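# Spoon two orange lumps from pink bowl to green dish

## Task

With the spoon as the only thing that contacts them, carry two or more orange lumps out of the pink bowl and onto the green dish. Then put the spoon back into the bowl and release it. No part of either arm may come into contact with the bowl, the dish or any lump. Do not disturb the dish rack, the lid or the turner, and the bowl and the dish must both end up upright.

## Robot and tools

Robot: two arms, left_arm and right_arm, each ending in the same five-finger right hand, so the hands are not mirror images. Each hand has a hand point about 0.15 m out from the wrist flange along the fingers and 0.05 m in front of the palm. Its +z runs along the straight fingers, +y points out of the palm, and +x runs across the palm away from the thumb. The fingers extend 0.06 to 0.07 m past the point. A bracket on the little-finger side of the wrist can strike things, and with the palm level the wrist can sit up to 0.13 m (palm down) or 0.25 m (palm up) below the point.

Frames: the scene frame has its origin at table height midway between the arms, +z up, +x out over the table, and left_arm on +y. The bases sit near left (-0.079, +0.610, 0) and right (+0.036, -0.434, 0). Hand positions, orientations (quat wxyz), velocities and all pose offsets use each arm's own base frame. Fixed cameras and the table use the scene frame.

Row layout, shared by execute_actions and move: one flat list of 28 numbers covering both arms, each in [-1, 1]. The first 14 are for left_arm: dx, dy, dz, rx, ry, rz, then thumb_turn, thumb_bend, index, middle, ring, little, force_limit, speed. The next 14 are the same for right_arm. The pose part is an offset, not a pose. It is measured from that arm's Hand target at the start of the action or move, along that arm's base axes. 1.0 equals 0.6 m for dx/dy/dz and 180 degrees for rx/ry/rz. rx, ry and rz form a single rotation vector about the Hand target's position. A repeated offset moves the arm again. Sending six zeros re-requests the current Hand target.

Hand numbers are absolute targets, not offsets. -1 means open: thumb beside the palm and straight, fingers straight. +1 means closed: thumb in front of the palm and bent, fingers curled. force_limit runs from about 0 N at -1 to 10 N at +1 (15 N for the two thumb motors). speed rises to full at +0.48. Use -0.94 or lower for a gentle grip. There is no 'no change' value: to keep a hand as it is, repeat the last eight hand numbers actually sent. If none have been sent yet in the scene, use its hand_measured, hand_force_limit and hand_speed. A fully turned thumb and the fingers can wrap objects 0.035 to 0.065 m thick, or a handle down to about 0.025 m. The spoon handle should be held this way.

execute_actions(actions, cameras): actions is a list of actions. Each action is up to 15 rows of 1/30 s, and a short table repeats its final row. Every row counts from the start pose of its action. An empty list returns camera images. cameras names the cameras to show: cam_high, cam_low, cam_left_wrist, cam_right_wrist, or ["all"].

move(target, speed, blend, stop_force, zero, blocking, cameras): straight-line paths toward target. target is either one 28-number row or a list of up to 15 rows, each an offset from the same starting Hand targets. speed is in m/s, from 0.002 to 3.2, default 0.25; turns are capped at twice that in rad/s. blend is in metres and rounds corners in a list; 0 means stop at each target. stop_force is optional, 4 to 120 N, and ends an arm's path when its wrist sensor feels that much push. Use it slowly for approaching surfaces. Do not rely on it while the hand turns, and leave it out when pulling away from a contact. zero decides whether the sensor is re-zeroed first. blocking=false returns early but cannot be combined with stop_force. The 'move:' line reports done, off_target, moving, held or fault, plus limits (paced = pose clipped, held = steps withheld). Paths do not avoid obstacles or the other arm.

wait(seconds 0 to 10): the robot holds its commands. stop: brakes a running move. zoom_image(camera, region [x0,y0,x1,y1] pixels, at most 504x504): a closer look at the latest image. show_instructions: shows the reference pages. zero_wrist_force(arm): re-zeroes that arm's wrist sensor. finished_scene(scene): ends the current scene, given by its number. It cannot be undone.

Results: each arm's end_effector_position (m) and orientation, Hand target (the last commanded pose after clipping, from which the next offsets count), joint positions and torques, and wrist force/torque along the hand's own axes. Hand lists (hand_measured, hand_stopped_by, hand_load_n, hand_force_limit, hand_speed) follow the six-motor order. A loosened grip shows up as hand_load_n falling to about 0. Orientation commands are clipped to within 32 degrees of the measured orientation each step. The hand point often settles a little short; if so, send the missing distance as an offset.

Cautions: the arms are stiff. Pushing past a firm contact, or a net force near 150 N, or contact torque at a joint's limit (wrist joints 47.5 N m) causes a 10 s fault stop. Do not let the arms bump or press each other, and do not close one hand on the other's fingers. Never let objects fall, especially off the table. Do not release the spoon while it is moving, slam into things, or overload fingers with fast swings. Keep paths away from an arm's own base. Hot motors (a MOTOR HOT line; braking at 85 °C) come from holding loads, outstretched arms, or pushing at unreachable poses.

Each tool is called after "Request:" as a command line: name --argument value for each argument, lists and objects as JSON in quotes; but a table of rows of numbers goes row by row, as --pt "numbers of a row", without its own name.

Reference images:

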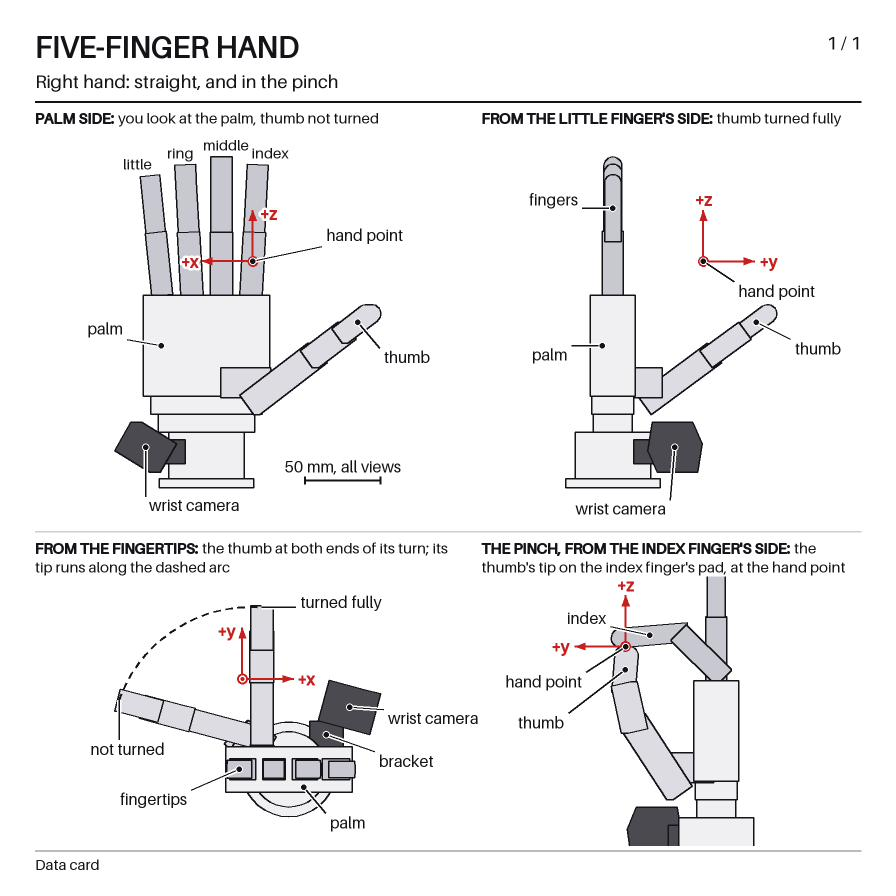

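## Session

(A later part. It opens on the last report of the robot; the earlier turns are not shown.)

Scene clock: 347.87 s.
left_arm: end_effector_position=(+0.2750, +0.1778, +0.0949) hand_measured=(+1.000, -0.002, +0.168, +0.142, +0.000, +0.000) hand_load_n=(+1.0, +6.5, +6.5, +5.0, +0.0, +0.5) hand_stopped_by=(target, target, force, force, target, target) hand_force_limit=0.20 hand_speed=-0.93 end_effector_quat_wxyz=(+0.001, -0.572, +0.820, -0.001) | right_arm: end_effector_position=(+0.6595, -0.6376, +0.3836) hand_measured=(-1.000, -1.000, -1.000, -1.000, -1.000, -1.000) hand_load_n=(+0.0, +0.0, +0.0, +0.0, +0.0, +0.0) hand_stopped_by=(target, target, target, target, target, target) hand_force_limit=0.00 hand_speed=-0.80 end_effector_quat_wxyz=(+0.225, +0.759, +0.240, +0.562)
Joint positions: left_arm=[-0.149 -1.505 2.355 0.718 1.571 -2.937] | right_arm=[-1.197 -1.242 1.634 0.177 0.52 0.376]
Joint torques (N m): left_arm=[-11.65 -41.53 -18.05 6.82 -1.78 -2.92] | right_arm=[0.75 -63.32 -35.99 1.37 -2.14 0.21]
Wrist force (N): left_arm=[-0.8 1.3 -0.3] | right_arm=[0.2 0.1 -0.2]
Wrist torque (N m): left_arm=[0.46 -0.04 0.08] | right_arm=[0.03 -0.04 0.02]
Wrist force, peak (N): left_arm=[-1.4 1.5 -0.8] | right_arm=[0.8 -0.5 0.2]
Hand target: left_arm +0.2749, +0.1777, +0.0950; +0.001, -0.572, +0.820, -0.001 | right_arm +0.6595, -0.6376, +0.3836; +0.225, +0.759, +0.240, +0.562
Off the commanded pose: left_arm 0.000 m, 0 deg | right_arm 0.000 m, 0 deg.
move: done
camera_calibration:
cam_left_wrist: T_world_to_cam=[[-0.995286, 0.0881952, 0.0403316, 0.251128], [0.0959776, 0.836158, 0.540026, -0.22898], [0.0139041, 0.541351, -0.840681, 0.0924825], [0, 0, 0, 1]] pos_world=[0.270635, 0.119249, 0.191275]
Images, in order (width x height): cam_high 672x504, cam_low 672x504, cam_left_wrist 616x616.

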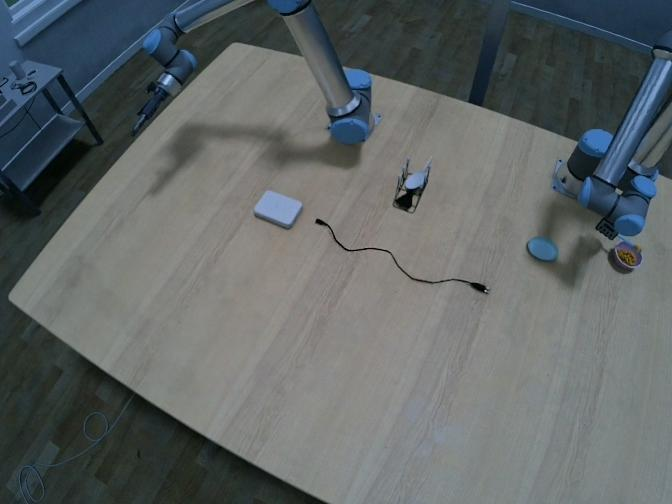

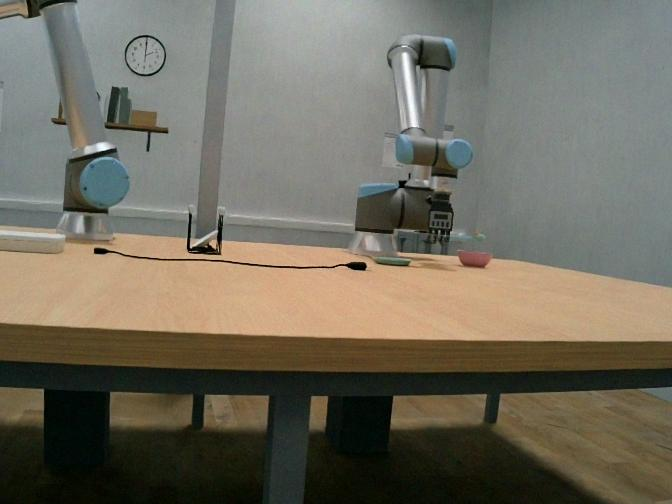

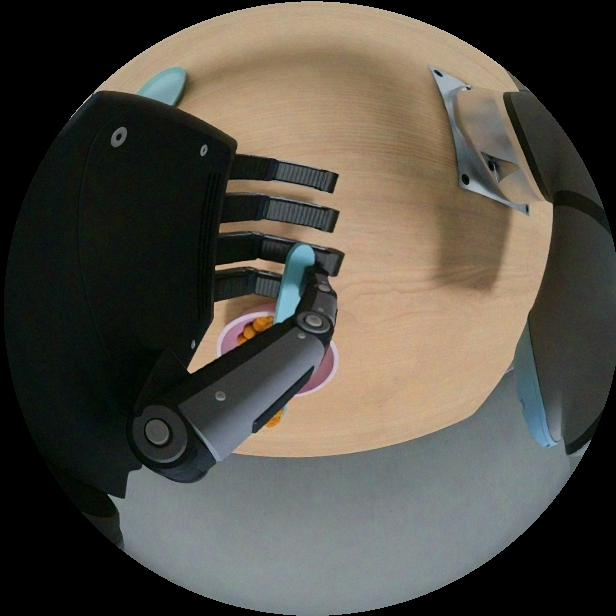

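Request:
move --pt "0 0 0.0583 0 0 0 1 0 0.6 0.6 0 0 0.2 -0.93 0 0 0 0 0 0 -1 -1 -1 -1 -1 -1 0 -0.8" --pt "0.2052 -0.575 0.0583 0 0 0 1 0 0.6 0.6 0 0 0.2 -0.93 0 0 0 0 0 0 -1 -1 -1 -1 -1 -1 0 -0.8" --pt "0.2052 -0.575 -0.0417 0 0 0 1 0 0.6 0.6 0 0 0.2 -0.93 0 0 0 0 0 0 -1 -1 -1 -1 -1 -1 0 -0.8" --speed '[0.1,0.15,0.1]' --blend '[0.02,0.02,0]' --cameras '["cam_high","cam_low","cam_left_wrist"]'

Request:
zoom_image --camera "cam_high" --region '[505, 200, 585, 280]'

Request:
zoom_image --camera "cam_low" --region '[350, 220, 430, 280]'

Request:
zoom_image --camera "cam_left_wrist" --region '[200, 300, 400, 460]'

Scene clock: 383.57 s.
left_arm: end_effector_position=(+0.3980, -0.1673, +0.0701) hand_measured=(+1.000, -0.002, +0.168, +0.142, +0.000, +0.000) hand_load_n=(+1.0, +6.5, +6.5, +4.5, +0.0, +0.0) hand_stopped_by=(target, target, force, force, target, target) hand_force_limit=0.20 hand_speed=-0.93 end_effector_quat_wxyz=(+0.001, -0.572, +0.820, -0.001) | right_arm: end_effector_position=(+0.6595, -0.6376, +0.3836) hand_measured=(-1.000, -1.000, -1.000, -1.000, -1.000, -1.000) hand_load_n=(+0.0, +0.0, +0.0, +0.0, +0.0, +0.0) hand_stopped_by=(target, target, target, target, target, target) hand_force_limit=0.00 hand_speed=-0.80 end_effector_quat_wxyz=(+0.225, +0.759, +0.240, +0.562)
Joint positions: left_arm=[-0.816 -1.243 2.076 0.736 1.569 -3.604] | right_arm=[-1.197 -1.242 1.634 0.177 0.52 0.376]
Joint torques (N m): left_arm=[-3.79 -41.45 -19.09 1.72 -1.78 -1.83] | right_arm=[0.91 -62.66 -35.86 1.59 -2.24 -0.12]
Wrist force (N): left_arm=[-1.1 1.6 -0.2] | right_arm=[0.2 0.0 0.1]
Wrist torque (N m): left_arm=[0.52 0.00 0.09] | right_arm=[0.00 -0.05 0.02]
Wrist force, peak (N): left_arm=[-1.8 2.1 -0.3] | right_arm=[-0.5 0.1 0.5]
Hand target: left_arm +0.3981, -0.1673, +0.0699; +0.001, -0.572, +0.820, -0.001 | right_arm +0.6595, -0.6376, +0.3836; +0.225, +0.759, +0.240, +0.562
Off the commanded pose: left_arm 0.000 m, 0 deg | right_arm 0.000 m, 0 deg.
move: done; blend cut to 0.0175 m at target 1
camera_calibration:
cam_left_wrist: T_world_to_cam=[[-0.995287, 0.0881761, 0.0403603, 0.405075], [0.0959722, 0.835964, 0.540328, 0.0610641], [0.0139043, 0.541654, -0.840486, 0.256777], [0, 0, 0, 1]] pos_world=[0.393735, -0.22585, 0.166474]
Images, in order (width x height): cam_high 672x504, cam_low 672x504, cam_left_wrist 616x616.

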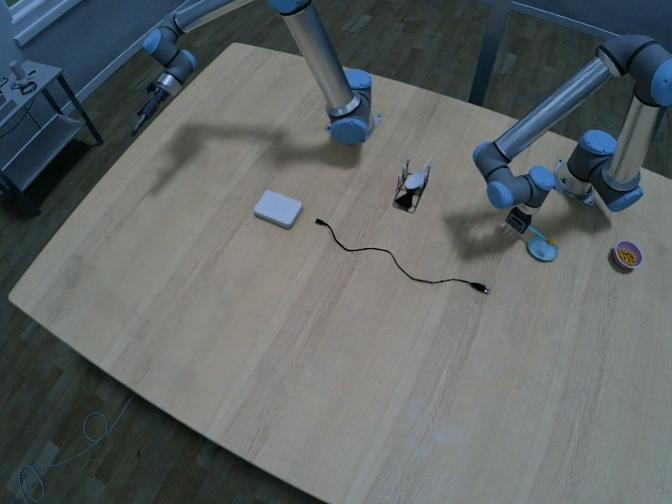

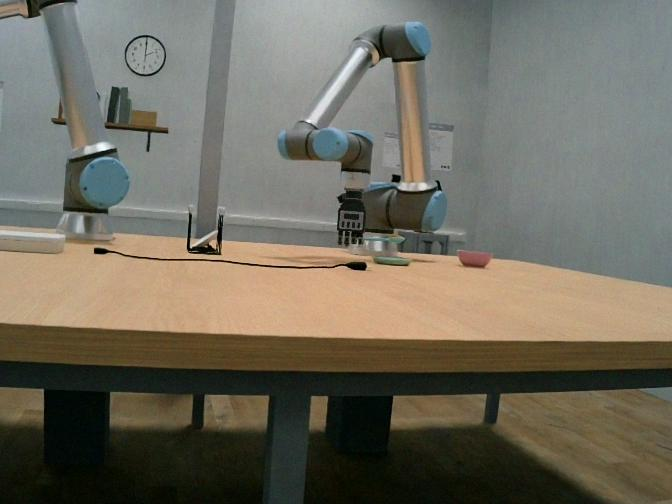

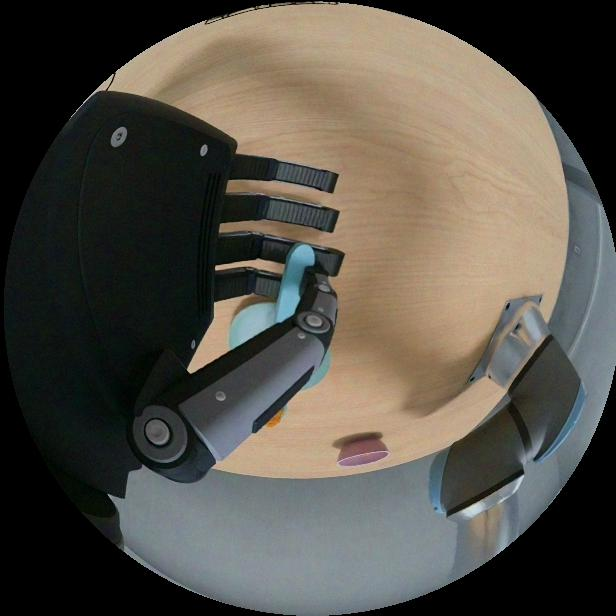

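Scaled by 6.300 from the camera's 672x504 image, which has a finer 960x720 frame.

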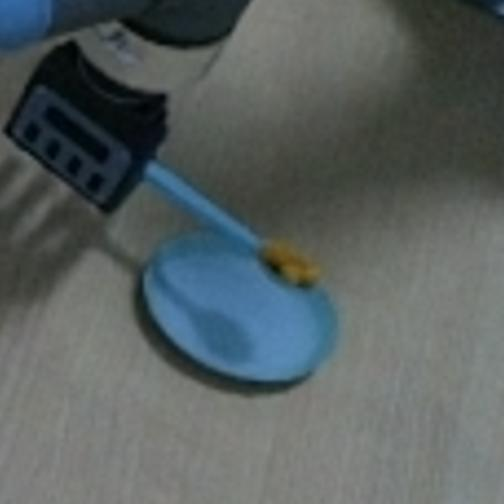

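Scaled by 6.300 from the camera's 672x504 image, which has a finer 960x720 frame.

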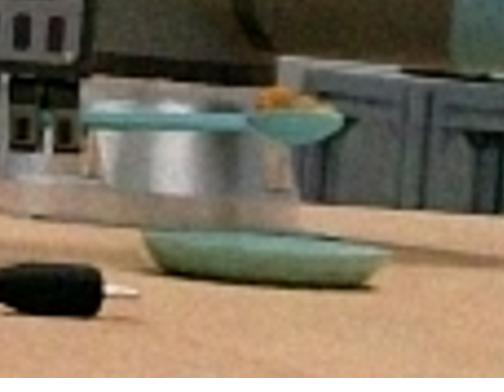

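Scaled by 2.520 from the camera's 616x616 image, which has a finer 880x880 frame.

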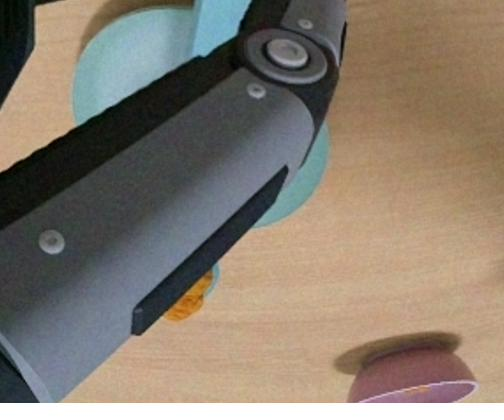

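Request:
move --target '[0.0187,0.0497,0.1037,-0.311,0.12,0, 1,0,0.6,0.6,0,0,0.2,-0.93, 0,0,0,0,0,0,-1,-1,-1,-1,-1,-1,0,-0.8]' --speed 0.2 --cameras '["cam_high","cam_low","cam_left_wrist"]'

Request:
zoom_image --camera "cam_high" --region '[505, 200, 585, 280]'

Request:
zoom_image --camera "cam_low" --region '[350, 220, 430, 280]'

Scene clock: 409.53 s.
left_arm: end_effector_position=(+0.4093, -0.1375, +0.1321) hand_measured=(+1.000, -0.002, +0.168, +0.142, +0.000, +0.000) hand_load_n=(+1.0, +6.5, +6.0, +5.0, +0.0, +0.0) hand_stopped_by=(target, target, force, force, target, target) hand_force_limit=0.20 hand_speed=-0.93 end_effector_quat_wxyz=(-0.414, -0.496, +0.710, -0.280) | right_arm: end_effector_position=(+0.6595, -0.6376, +0.3836) hand_measured=(-1.000, -1.000, -1.000, -1.000, -1.000, -1.000) hand_load_n=(+0.0, +0.0, +0.0, +0.0, +0.0, +0.0) hand_stopped_by=(target, target, target, target, target, target) hand_force_limit=0.00 hand_speed=-0.80 end_effector_quat_wxyz=(+0.225, +0.759, +0.240, +0.562)
Joint positions: left_arm=[-0.247 -1.084 2.002 0.855 2.605 -2.92] | right_arm=[-1.197 -1.242 1.634 0.177 0.52 0.376]
Joint torques (N m): left_arm=[16.77 -47.89 -31.74 6.98 4.51 3.24] | right_arm=[-1.22 -63.51 -35.46 1.69 -2.42 0.2]
Wrist force (N): left_arm=[-0.5 1.1 0.5] | right_arm=[0.4 -0.2 0.8]
Wrist torque (N m): left_arm=[0.33 -0.08 0.14] | right_arm=[-0.07 -0.09 0.03]
Wrist force, peak (N): left_arm=[-1.2 1.8 -0.4] | right_arm=[0.4 -0.2 0.8]
Hand target: left_arm +0.4093, -0.1374, +0.1322; -0.414, -0.496, +0.710, -0.280 | right_arm +0.6595, -0.6376, +0.3836; +0.225, +0.759, +0.240, +0.562
Off the commanded pose: left_arm 0.000 m, 0 deg | right_arm 0.000 m, 0 deg.
move: done
camera_calibration:
cam_left_wrist: T_world_to_cam=[[-0.933077, 0.249382, 0.259183, 0.378839], [0.117723, 0.892657, -0.435091, 0.129271], [-0.339866, -0.375462, -0.862276, 0.314241], [0, 0, 0, 1]] pos_world=[0.445068, -0.0918849, 0.229018]
Images, in order (width x height): cam_high 672x504, cam_low 672x504, cam_left_wrist 616x616.

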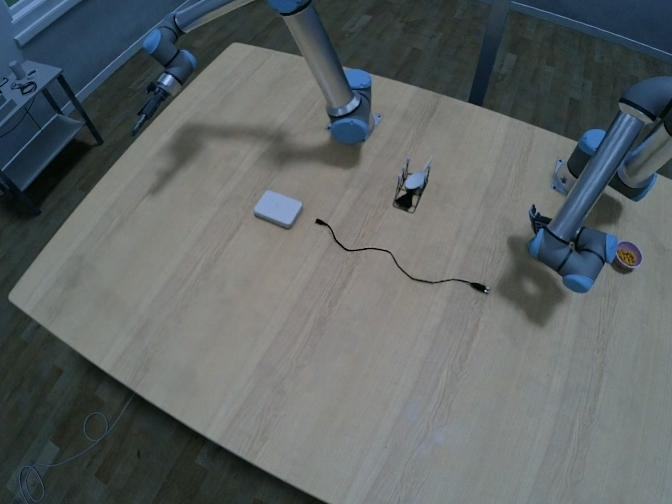

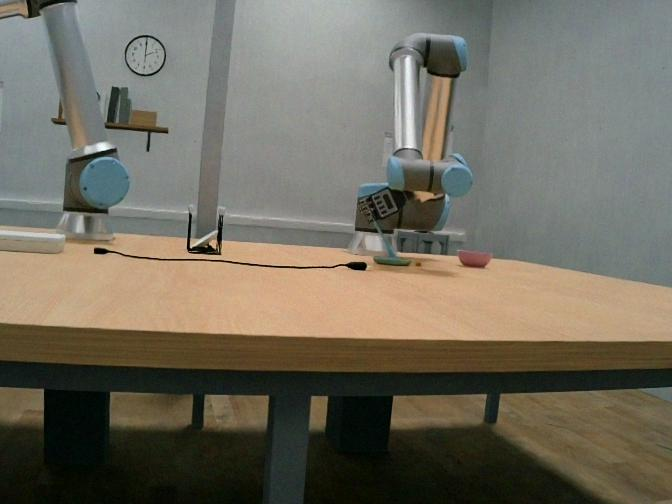

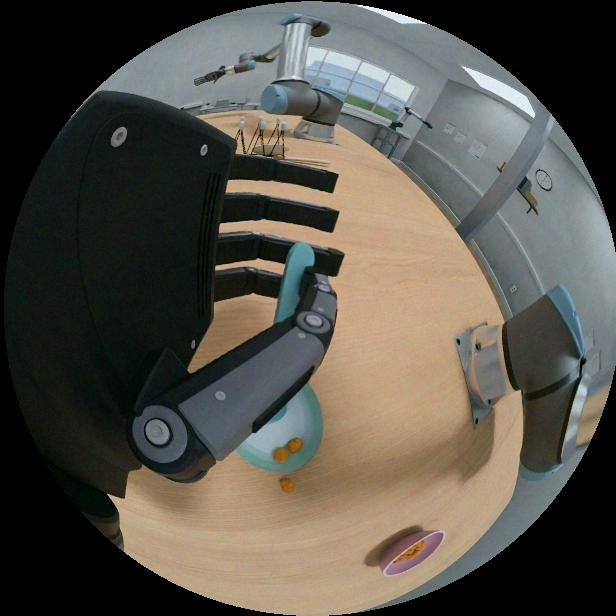

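Scaled by 6.300 from the camera's 672x504 image, which has a finer 960x720 frame.

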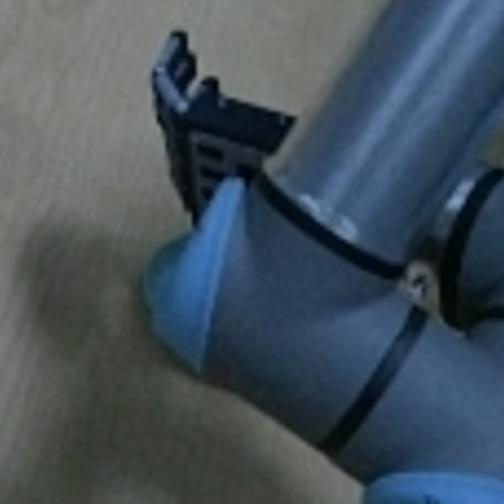

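Scaled by 6.300 from the camera's 672x504 image, which has a finer 960x720 frame.

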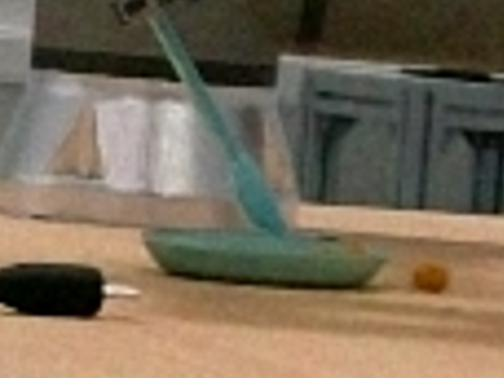

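Request:
zoom_image --camera "cam_left_wrist" --region '[220, 370, 340, 510]'

Scaled by 3.600 from the camera's 616x616 image, which has a finer 880x880 frame.

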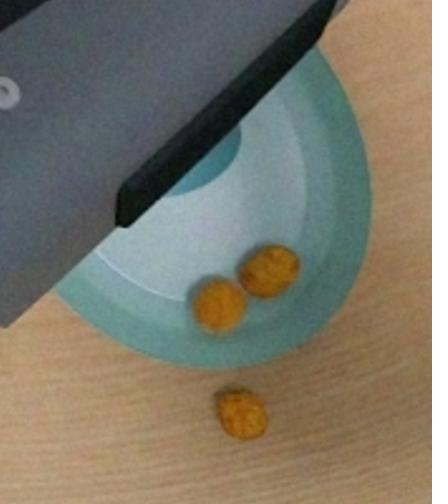

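Request:
move --pt "0 0 0.1167 0 0 0 1 0 0.6 0.6 0 0 0.2 -0.93 0 0 0 0 0 0 -1 -1 -1 -1 -1 -1 0 -0.8" --pt "-0.2147 0.549 0.0463 0.1477 -0.057 0 1 0 0.6 0.6 0 0 0.2 -0.93 0 0 0 0 0 0 -1 -1 -1 -1 -1 -1 0 -0.8" --pt "-0.216 0.5453 -0.0863 0.1607 -0.062 0 1 0 0.6 0.6 0 0 0.2 -0.93 0 0 0 0 0 0 -1 -1 -1 -1 -1 -1 0 -0.8" --speed '[0.2,0.25,0.08]' --blend '[0.03,0.01,0]' --cameras '["cam_high","cam_low","cam_left_wrist"]'

Request:
zoom_image --camera "cam_left_wrist" --region '[180, 230, 400, 490]'

Request:
zoom_image --camera "cam_low" --region '[420, 210, 510, 280]'

Request:
zoom_image --camera "cam_high" --region '[510, 210, 580, 280]'

Scene clock: 443.40 s.
left_arm: end_effector_position=(+0.2797, +0.1897, +0.0805) hand_measured=(+1.000, -0.002, +0.168, +0.142, +0.000, +0.000) hand_load_n=(+1.0, +6.5, +6.5, +5.0, +0.0, +0.0) hand_stopped_by=(target, target, force, force, target, target) hand_force_limit=0.20 hand_speed=-0.93 end_effector_quat_wxyz=(-0.207, -0.554, +0.794, -0.141) | right_arm: end_effector_position=(+0.6595, -0.6376, +0.3836) hand_measured=(-1.000, -1.000, -1.000, -1.000, -1.000, -1.000) hand_load_n=(+0.0, -0.5, +0.0, +0.0, +0.0, +0.0) hand_stopped_by=(target, target, target, target, target, target) hand_force_limit=0.00 hand_speed=-0.80 end_effector_quat_wxyz=(+0.225, +0.759, +0.240, +0.562)
Joint positions: left_arm=[0.226 -1.231 2.18 0.92 1.985 -2.499] | right_arm=[-1.197 -1.242 1.634 0.177 0.52 0.376]
Joint torques (N m): left_arm=[-9.53 -38.62 -13.49 2.38 -0.87 -3.02] | right_arm=[2.16 -63.22 -35.61 1.2 -2.72 -0.1]
Wrist force (N): left_arm=[-0.7 1.0 -0.2] | right_arm=[0.0 -0.3 0.3]
Wrist torque (N m): left_arm=[0.40 -0.05 0.19] | right_arm=[-0.06 -0.01 0.00]
Wrist force, peak (N): left_arm=[-0.9 1.8 -1.0] | right_arm=[0.5 -0.2 0.9]
Hand target: left_arm +0.2797, +0.1897, +0.0804; -0.207, -0.554, +0.794, -0.141 | right_arm +0.6595, -0.6376, +0.3836; +0.225, +0.759, +0.240, +0.562
Off the commanded pose: left_arm 0.000 m, 0 deg | right_arm 0.000 m, 0 deg.
move: done
camera_calibration:
cam_left_wrist: T_world_to_cam=[[-0.975783, 0.138727, 0.169125, 0.229931], [0.153507, 0.985093, 0.0776397, -0.238836], [-0.155833, 0.101721, -0.982532, 0.216205], [0, 0, 0, 1]] pos_world=[0.294717, 0.181385, 0.192085]
Images, in order (width x height): cam_high 672x504, cam_low 672x504, cam_left_wrist 616x616.

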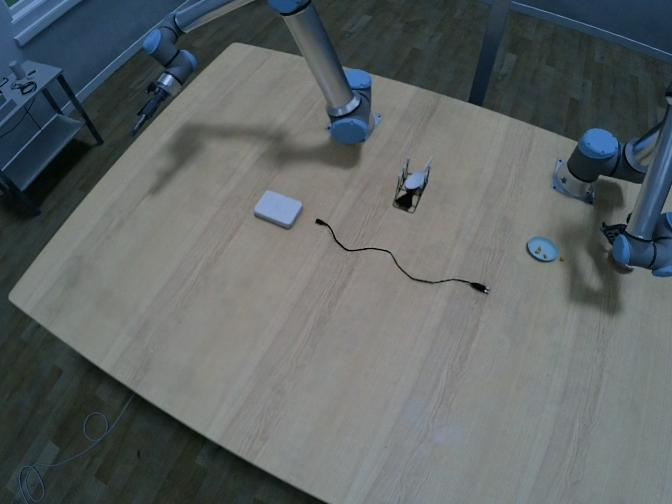

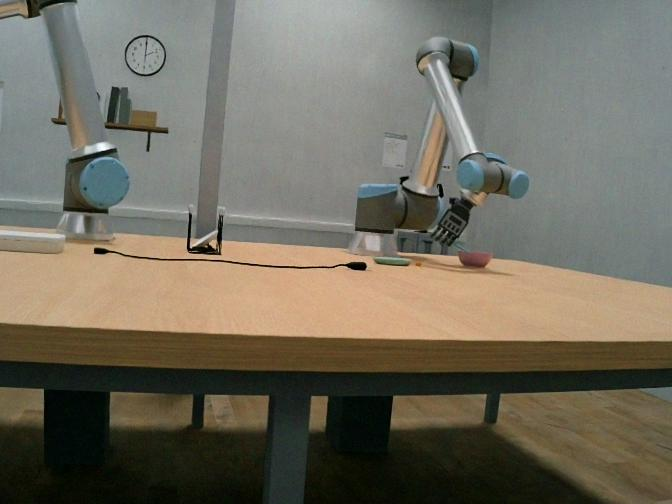

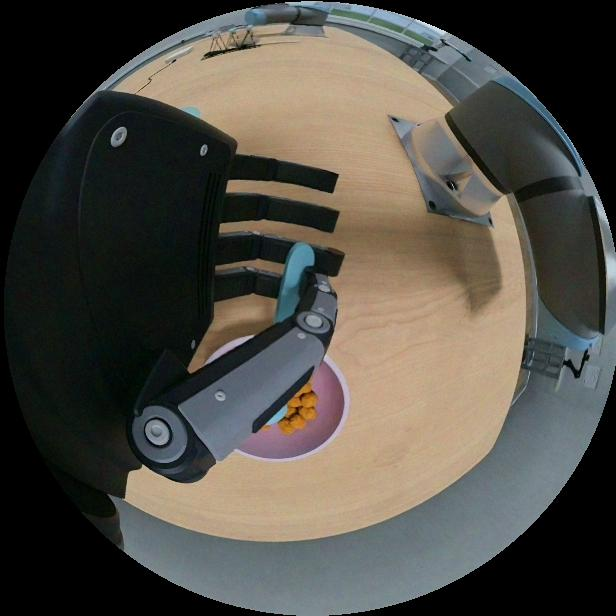

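Scaled by 1.938 from the camera's 616x616 image, which has a finer 880x880 frame.

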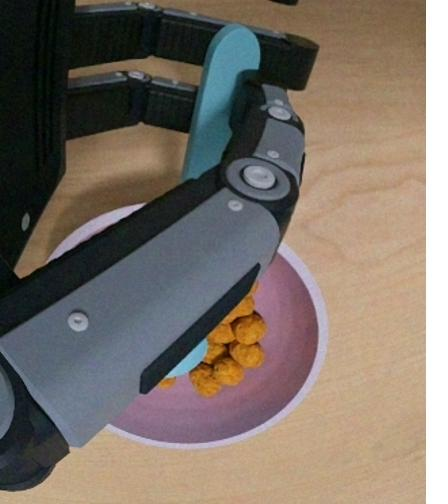

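Scaled by 5.600 from the camera's 672x504 image, which has a finer 960x720 frame.

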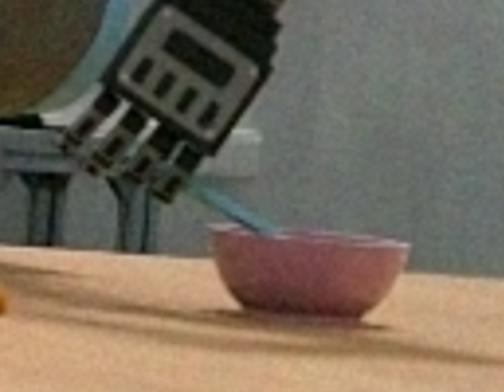

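Scaled by 7.200 from the camera's 672x504 image, which has a finer 960x720 frame.

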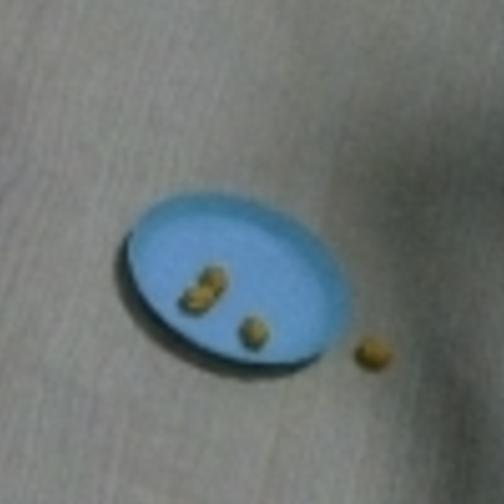

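Request:
move --target '[0,0,-0.02,0,0,0, 1,0,0.6,0.6,0,0,0.2,-0.93, 0,0,0,0,0,0,-1,-1,-1,-1,-1,-1,0,-0.8]' --speed 0.03 --stop_force 5 --cameras '["cam_low","cam_left_wrist"]'

Request:
zoom_image --camera "cam_low" --region '[420, 210, 510, 280]'

Request:
zoom_image --camera "cam_left_wrist" --region '[180, 230, 400, 490]'

Scene clock: 454.60 s.
left_arm: end_effector_position=(+0.2797, +0.1897, +0.0684) hand_measured=(+1.000, -0.002, +0.168, +0.142, +0.000, +0.000) hand_load_n=(+0.0, +8.5, +2.0, +8.0, +0.0, +0.0) hand_stopped_by=(target, target, force, force, target, target) hand_force_limit=0.20 hand_speed=-0.93 end_effector_quat_wxyz=(-0.207, -0.554, +0.794, -0.141) | right_arm: end_effector_position=(+0.6595, -0.6376, +0.3836) hand_measured=(-1.000, -1.000, -1.000, -1.000, -1.000, -1.000) hand_load_n=(+0.0, +0.0, +0.0, +0.0, +0.0, +0.0) hand_stopped_by=(target, target, target, target, target, target) hand_force_limit=0.00 hand_speed=-0.80 end_effector_quat_wxyz=(+0.225, +0.759, +0.240, +0.562)
Joint positions: left_arm=[0.226 -1.211 2.184 0.896 1.985 -2.499] | right_arm=[-1.197 -1.242 1.634 0.177 0.52 0.376]
Joint torques (N m): left_arm=[-8.16 -37.72 -13.43 1.39 -1.03 -2.19] | right_arm=[-1.8 -61.5 -34.63 1.19 -2.95 0.21]
Wrist force (N): left_arm=[0.8 1.5 -1.2] | right_arm=[0.2 -0.2 -0.2]
Wrist torque (N m): left_arm=[0.45 -0.19 0.20] | right_arm=[-0.01 -0.03 0.01]
Wrist force, peak (N): left_arm=[0.7 1.8 -1.3] | right_arm=[-0.1 -0.8 0.2]
Hand target: left_arm +0.2797, +0.1897, +0.0684; -0.207, -0.554, +0.794, -0.141 | right_arm +0.6595, -0.6376, +0.3836; +0.225, +0.759, +0.240, +0.562
Off the commanded pose: left_arm 0.000 m, 0 deg | right_arm 0.000 m, 0 deg.
move: done
camera_calibration:
cam_left_wrist: T_world_to_cam=[[-0.975783, 0.138709, 0.169137, 0.231995], [0.153506, 0.985085, 0.0777392, -0.237905], [-0.155831, 0.10182, -0.982522, 0.204198], [0, 0, 0, 1]] pos_world=[0.294717, 0.181385, 0.179884]
Images, in order (width x height): cam_low 672x504, cam_left_wrist 616x616.

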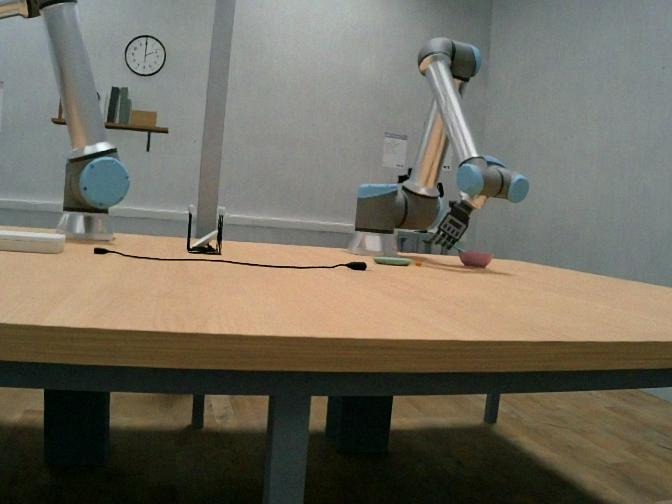

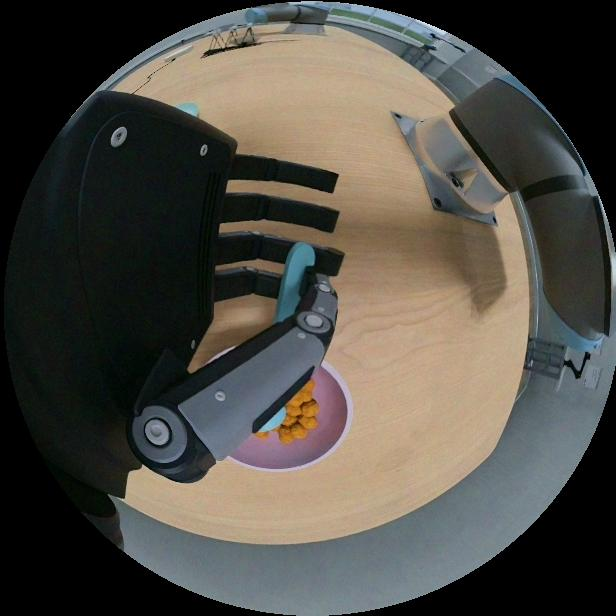

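Scaled by 5.600 from the camera's 672x504 image, which has a finer 960x720 frame.

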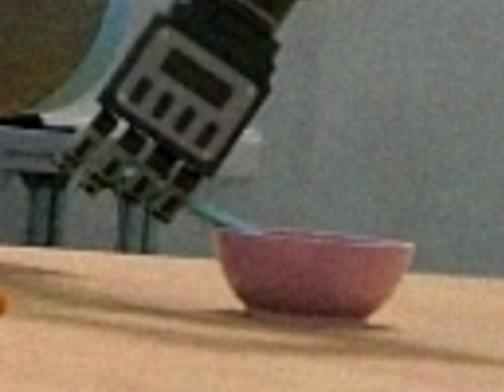

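Scaled by 1.938 from the camera's 616x616 image, which has a finer 880x880 frame.

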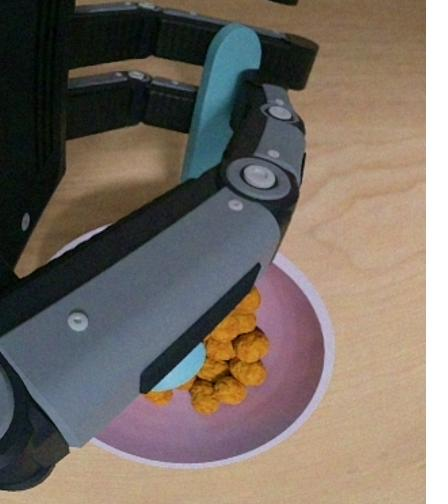

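Request:
move --pt "0 0 -0.0 0 0 0 1 0 0.0 0.0 0 0 0.2 -0.85 0 0 0 0 0 0 -1 -1 -1 -1 -1 -1 0 -0.8" --pt "0 0 0 0 0 0 1 -1 0.0 0.0 0 0 0.2 -0.6 0 0 0 0 0 0 -1 -1 -1 -1 -1 -1 0 -0.8" --speed 0.03 --cameras '["cam_low","cam_left_wrist"]'

Request:
zoom_image --camera "cam_low" --region '[420, 210, 510, 280]'

Request:
zoom_image --camera "cam_left_wrist" --region '[180, 230, 400, 490]'

Scene clock: 465.87 s.
left_arm: end_effector_position=(+0.2797, +0.1897, +0.0684) hand_measured=(+1.000, -1.000, +0.000, +0.000, +0.000, +0.000) hand_load_n=(+0.0, +0.0, +0.5, +0.0, +0.0, +0.0) hand_stopped_by=(target, target, target, target, target, target) hand_force_limit=0.20 hand_speed=-0.60 end_effector_quat_wxyz=(-0.207, -0.554, +0.794, -0.141) | right_arm: end_effector_position=(+0.6595, -0.6376, +0.3836) hand_measured=(-1.000, -1.000, -1.000, -1.000, -1.000, -1.000) hand_load_n=(+0.0, +0.0, +0.0, +0.0, +0.0, +0.0) hand_stopped_by=(target, target, target, target, target, target) hand_force_limit=0.00 hand_speed=-0.80 end_effector_quat_wxyz=(+0.225, +0.759, +0.240, +0.562)
Joint positions: left_arm=[0.226 -1.211 2.184 0.896 1.985 -2.499] | right_arm=[-1.197 -1.242 1.634 0.177 0.52 0.376]
Joint torques (N m): left_arm=[-10.21 -41.88 -16.67 4.85 0.14 -2.33] | right_arm=[-0.34 -62.8 -34.63 1.39 -2.8 0.22]
Wrist force (N): left_arm=[-0.4 1.1 0.1] | right_arm=[0.7 0.2 -0.1]
Wrist torque (N m): left_arm=[0.41 -0.11 0.21] | right_arm=[0.04 -0.09 0.06]
Wrist force, peak (N): left_arm=[0.7 1.6 -1.6] | right_arm=[0.5 -0.6 0.4]
Hand target: left_arm +0.2797, +0.1897, +0.0684; -0.207, -0.554, +0.794, -0.141 | right_arm +0.6595, -0.6376, +0.3836; +0.225, +0.759, +0.240, +0.562
Off the commanded pose: left_arm 0.000 m, 0 deg | right_arm 0.000 m, 0 deg.
move: done
camera_calibration:
cam_left_wrist: T_world_to_cam=[[-0.975783, 0.138709, 0.169137, 0.231995], [0.153506, 0.985085, 0.0777392, -0.237905], [-0.155831, 0.10182, -0.982522, 0.204198], [0, 0, 0, 1]] pos_world=[0.294717, 0.181385, 0.179884]
Images, in order (width x height): cam_low 672x504, cam_left_wrist 616x616.

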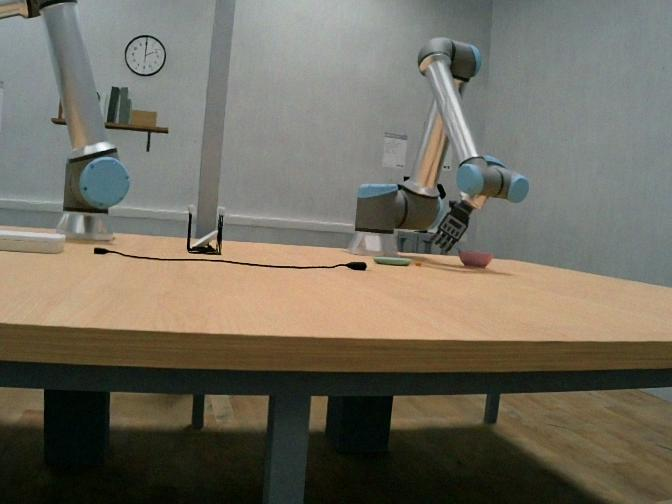

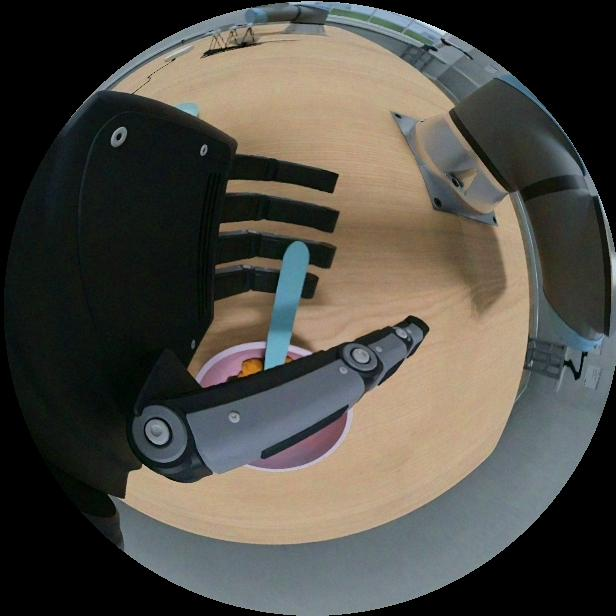

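Scaled by 5.600 from the camera's 672x504 image, which has a finer 960x720 frame.

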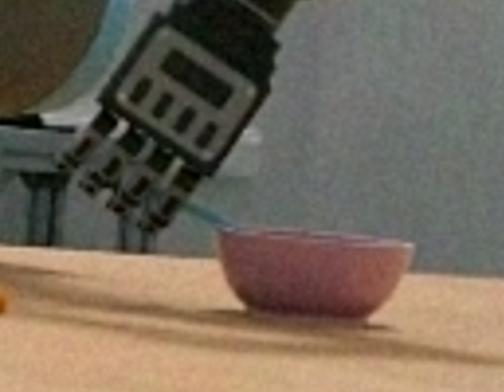

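Scaled by 1.938 from the camera's 616x616 image, which has a finer 880x880 frame.

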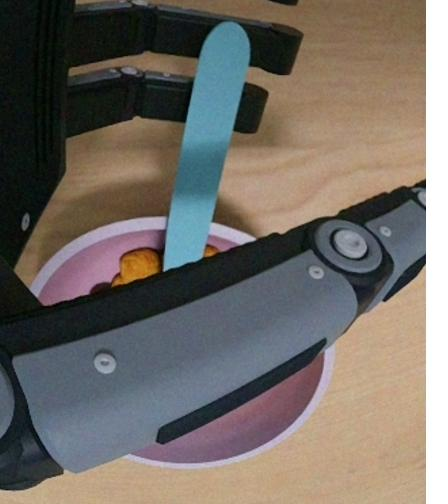

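Request:
move --pt "0 0 -0.0133 0 0 0 1 -1 0.0 0.0 0 0 0.2 -0.6 0 0 0 0 0 0 -1 -1 -1 -1 -1 -1 0 -0.8" --pt "0.1244 -0.048 -0.0133 0 0 0 1 -1 0.0 0.0 0 0 0.2 -0.6 0 0 0 0 0 0 -1 -1 -1 -1 -1 -1 0 -0.8" --pt "0.1444 -0.048 0.2 0 0 0 1 -1 0.0 0.0 0 0 0.2 -0.6 0 0 0 0 0 0 -1 -1 -1 -1 -1 -1 0 -0.8" --speed '[0.05,0.12,0.25]' --cameras '["cam_high","cam_low","cam_left_wrist"]'

Request:
zoom_image --camera "cam_low" --region '[420, 210, 510, 280]'

Request:
zoom_image --camera "cam_left_wrist" --region '[230, 200, 450, 460]'

Scene clock: 482.73 s.
left_arm: end_effector_position=(+0.3663, +0.1609, +0.1882) hand_measured=(+1.000, -1.000, +0.000, +0.000, +0.000, +0.000) hand_load_n=(+0.0, +0.0, +0.0, +0.0, +0.0, +0.0) hand_stopped_by=(target, target, target, target, target, target) hand_force_limit=0.20 hand_speed=-0.60 end_effector_quat_wxyz=(-0.207, -0.554, +0.794, -0.141) | right_arm: end_effector_position=(+0.6595, -0.6376, +0.3836) hand_measured=(-1.000, -1.000, -1.000, -1.000, -1.000, -1.000) hand_load_n=(+0.0, +0.0, +0.0, +0.0, +0.0, +0.0) hand_stopped_by=(target, target, target, target, target, target) hand_force_limit=0.00 hand_speed=-0.80 end_effector_quat_wxyz=(+0.225, +0.759, +0.240, +0.562)
Joint positions: left_arm=[0.13 -1.302 1.996 1.134 2.011 -2.601] | right_arm=[-1.197 -1.242 1.634 0.177 0.52 0.376]
Joint torques (N m): left_arm=[-5.28 -58.54 -37.4 6.94 3.25 3.31] | right_arm=[0.32 -63.08 -35.36 1.32 -3.42 0.04]
Wrist force (N): left_arm=[-0.7 1.0 0.1] | right_arm=[0.0 0.2 0.2]
Wrist torque (N m): left_arm=[0.42 -0.05 0.15] | right_arm=[0.03 -0.01 0.02]
Wrist force, peak (N): left_arm=[-0.5 2.6 0.2] | right_arm=[0.7 -0.2 0.3]
Hand target: left_arm +0.3663, +0.1609, +0.1884; -0.207, -0.554, +0.794, -0.141 | right_arm +0.6595, -0.6376, +0.3836; +0.225, +0.759, +0.240, +0.562
Off the commanded pose: left_arm 0.000 m, 0 deg | right_arm 0.000 m, 0 deg.
move: done
camera_calibration:
cam_left_wrist: T_world_to_cam=[[-0.975783, 0.138709, 0.169137, 0.300244], [0.153506, 0.985085, 0.0777392, -0.232043], [-0.155831, 0.10182, -0.982522, 0.338342], [0, 0, 0, 1]] pos_world=[0.381317, 0.152485, 0.299684]
Images, in order (width x height): cam_high 672x504, cam_low 672x504, cam_left_wrist 616x616.

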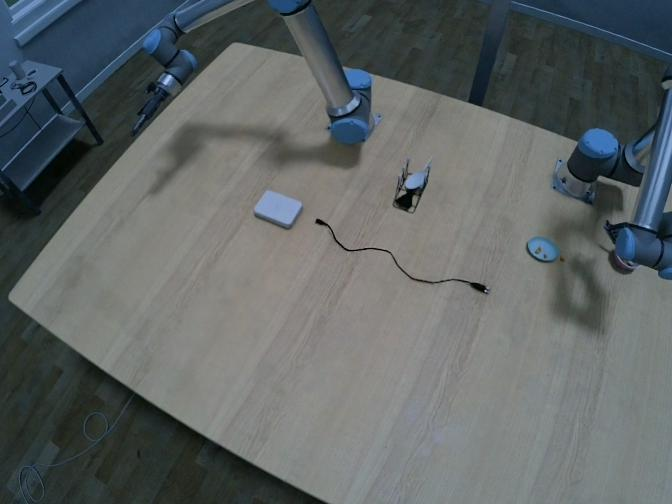

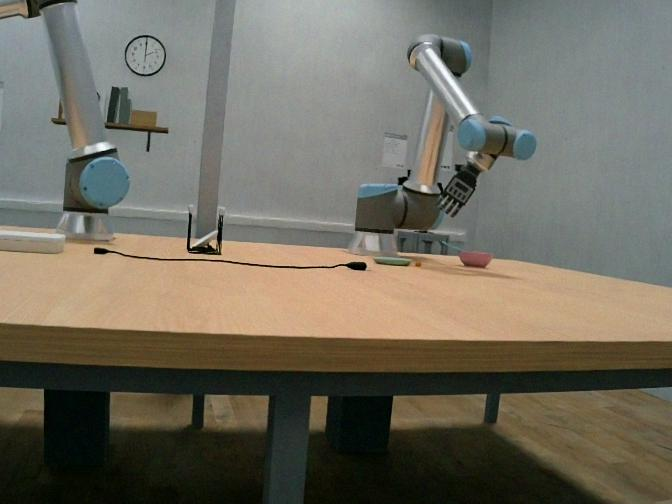

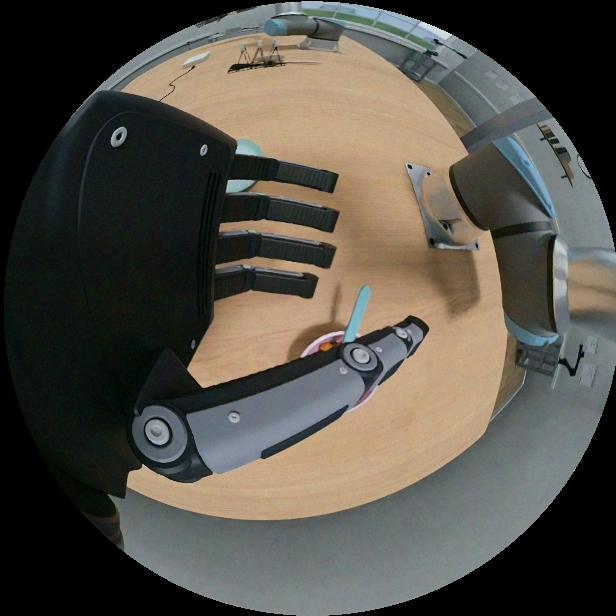

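Scaled by 5.600 from the camera's 672x504 image, which has a finer 960x720 frame.

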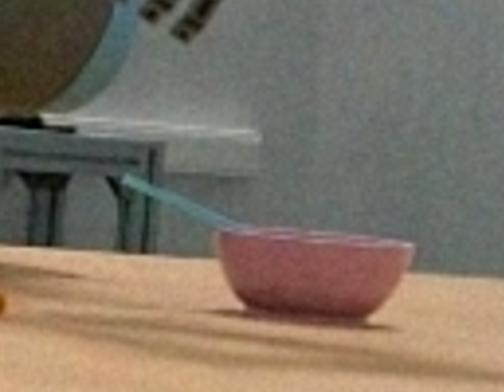

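Scaled by 1.938 from the camera's 616x616 image, which has a finer 880x880 frame.

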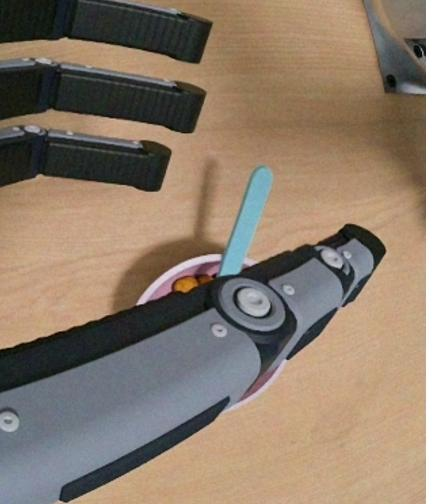

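Request:
finished_scene --scene 1

The scene is finished: the task was done.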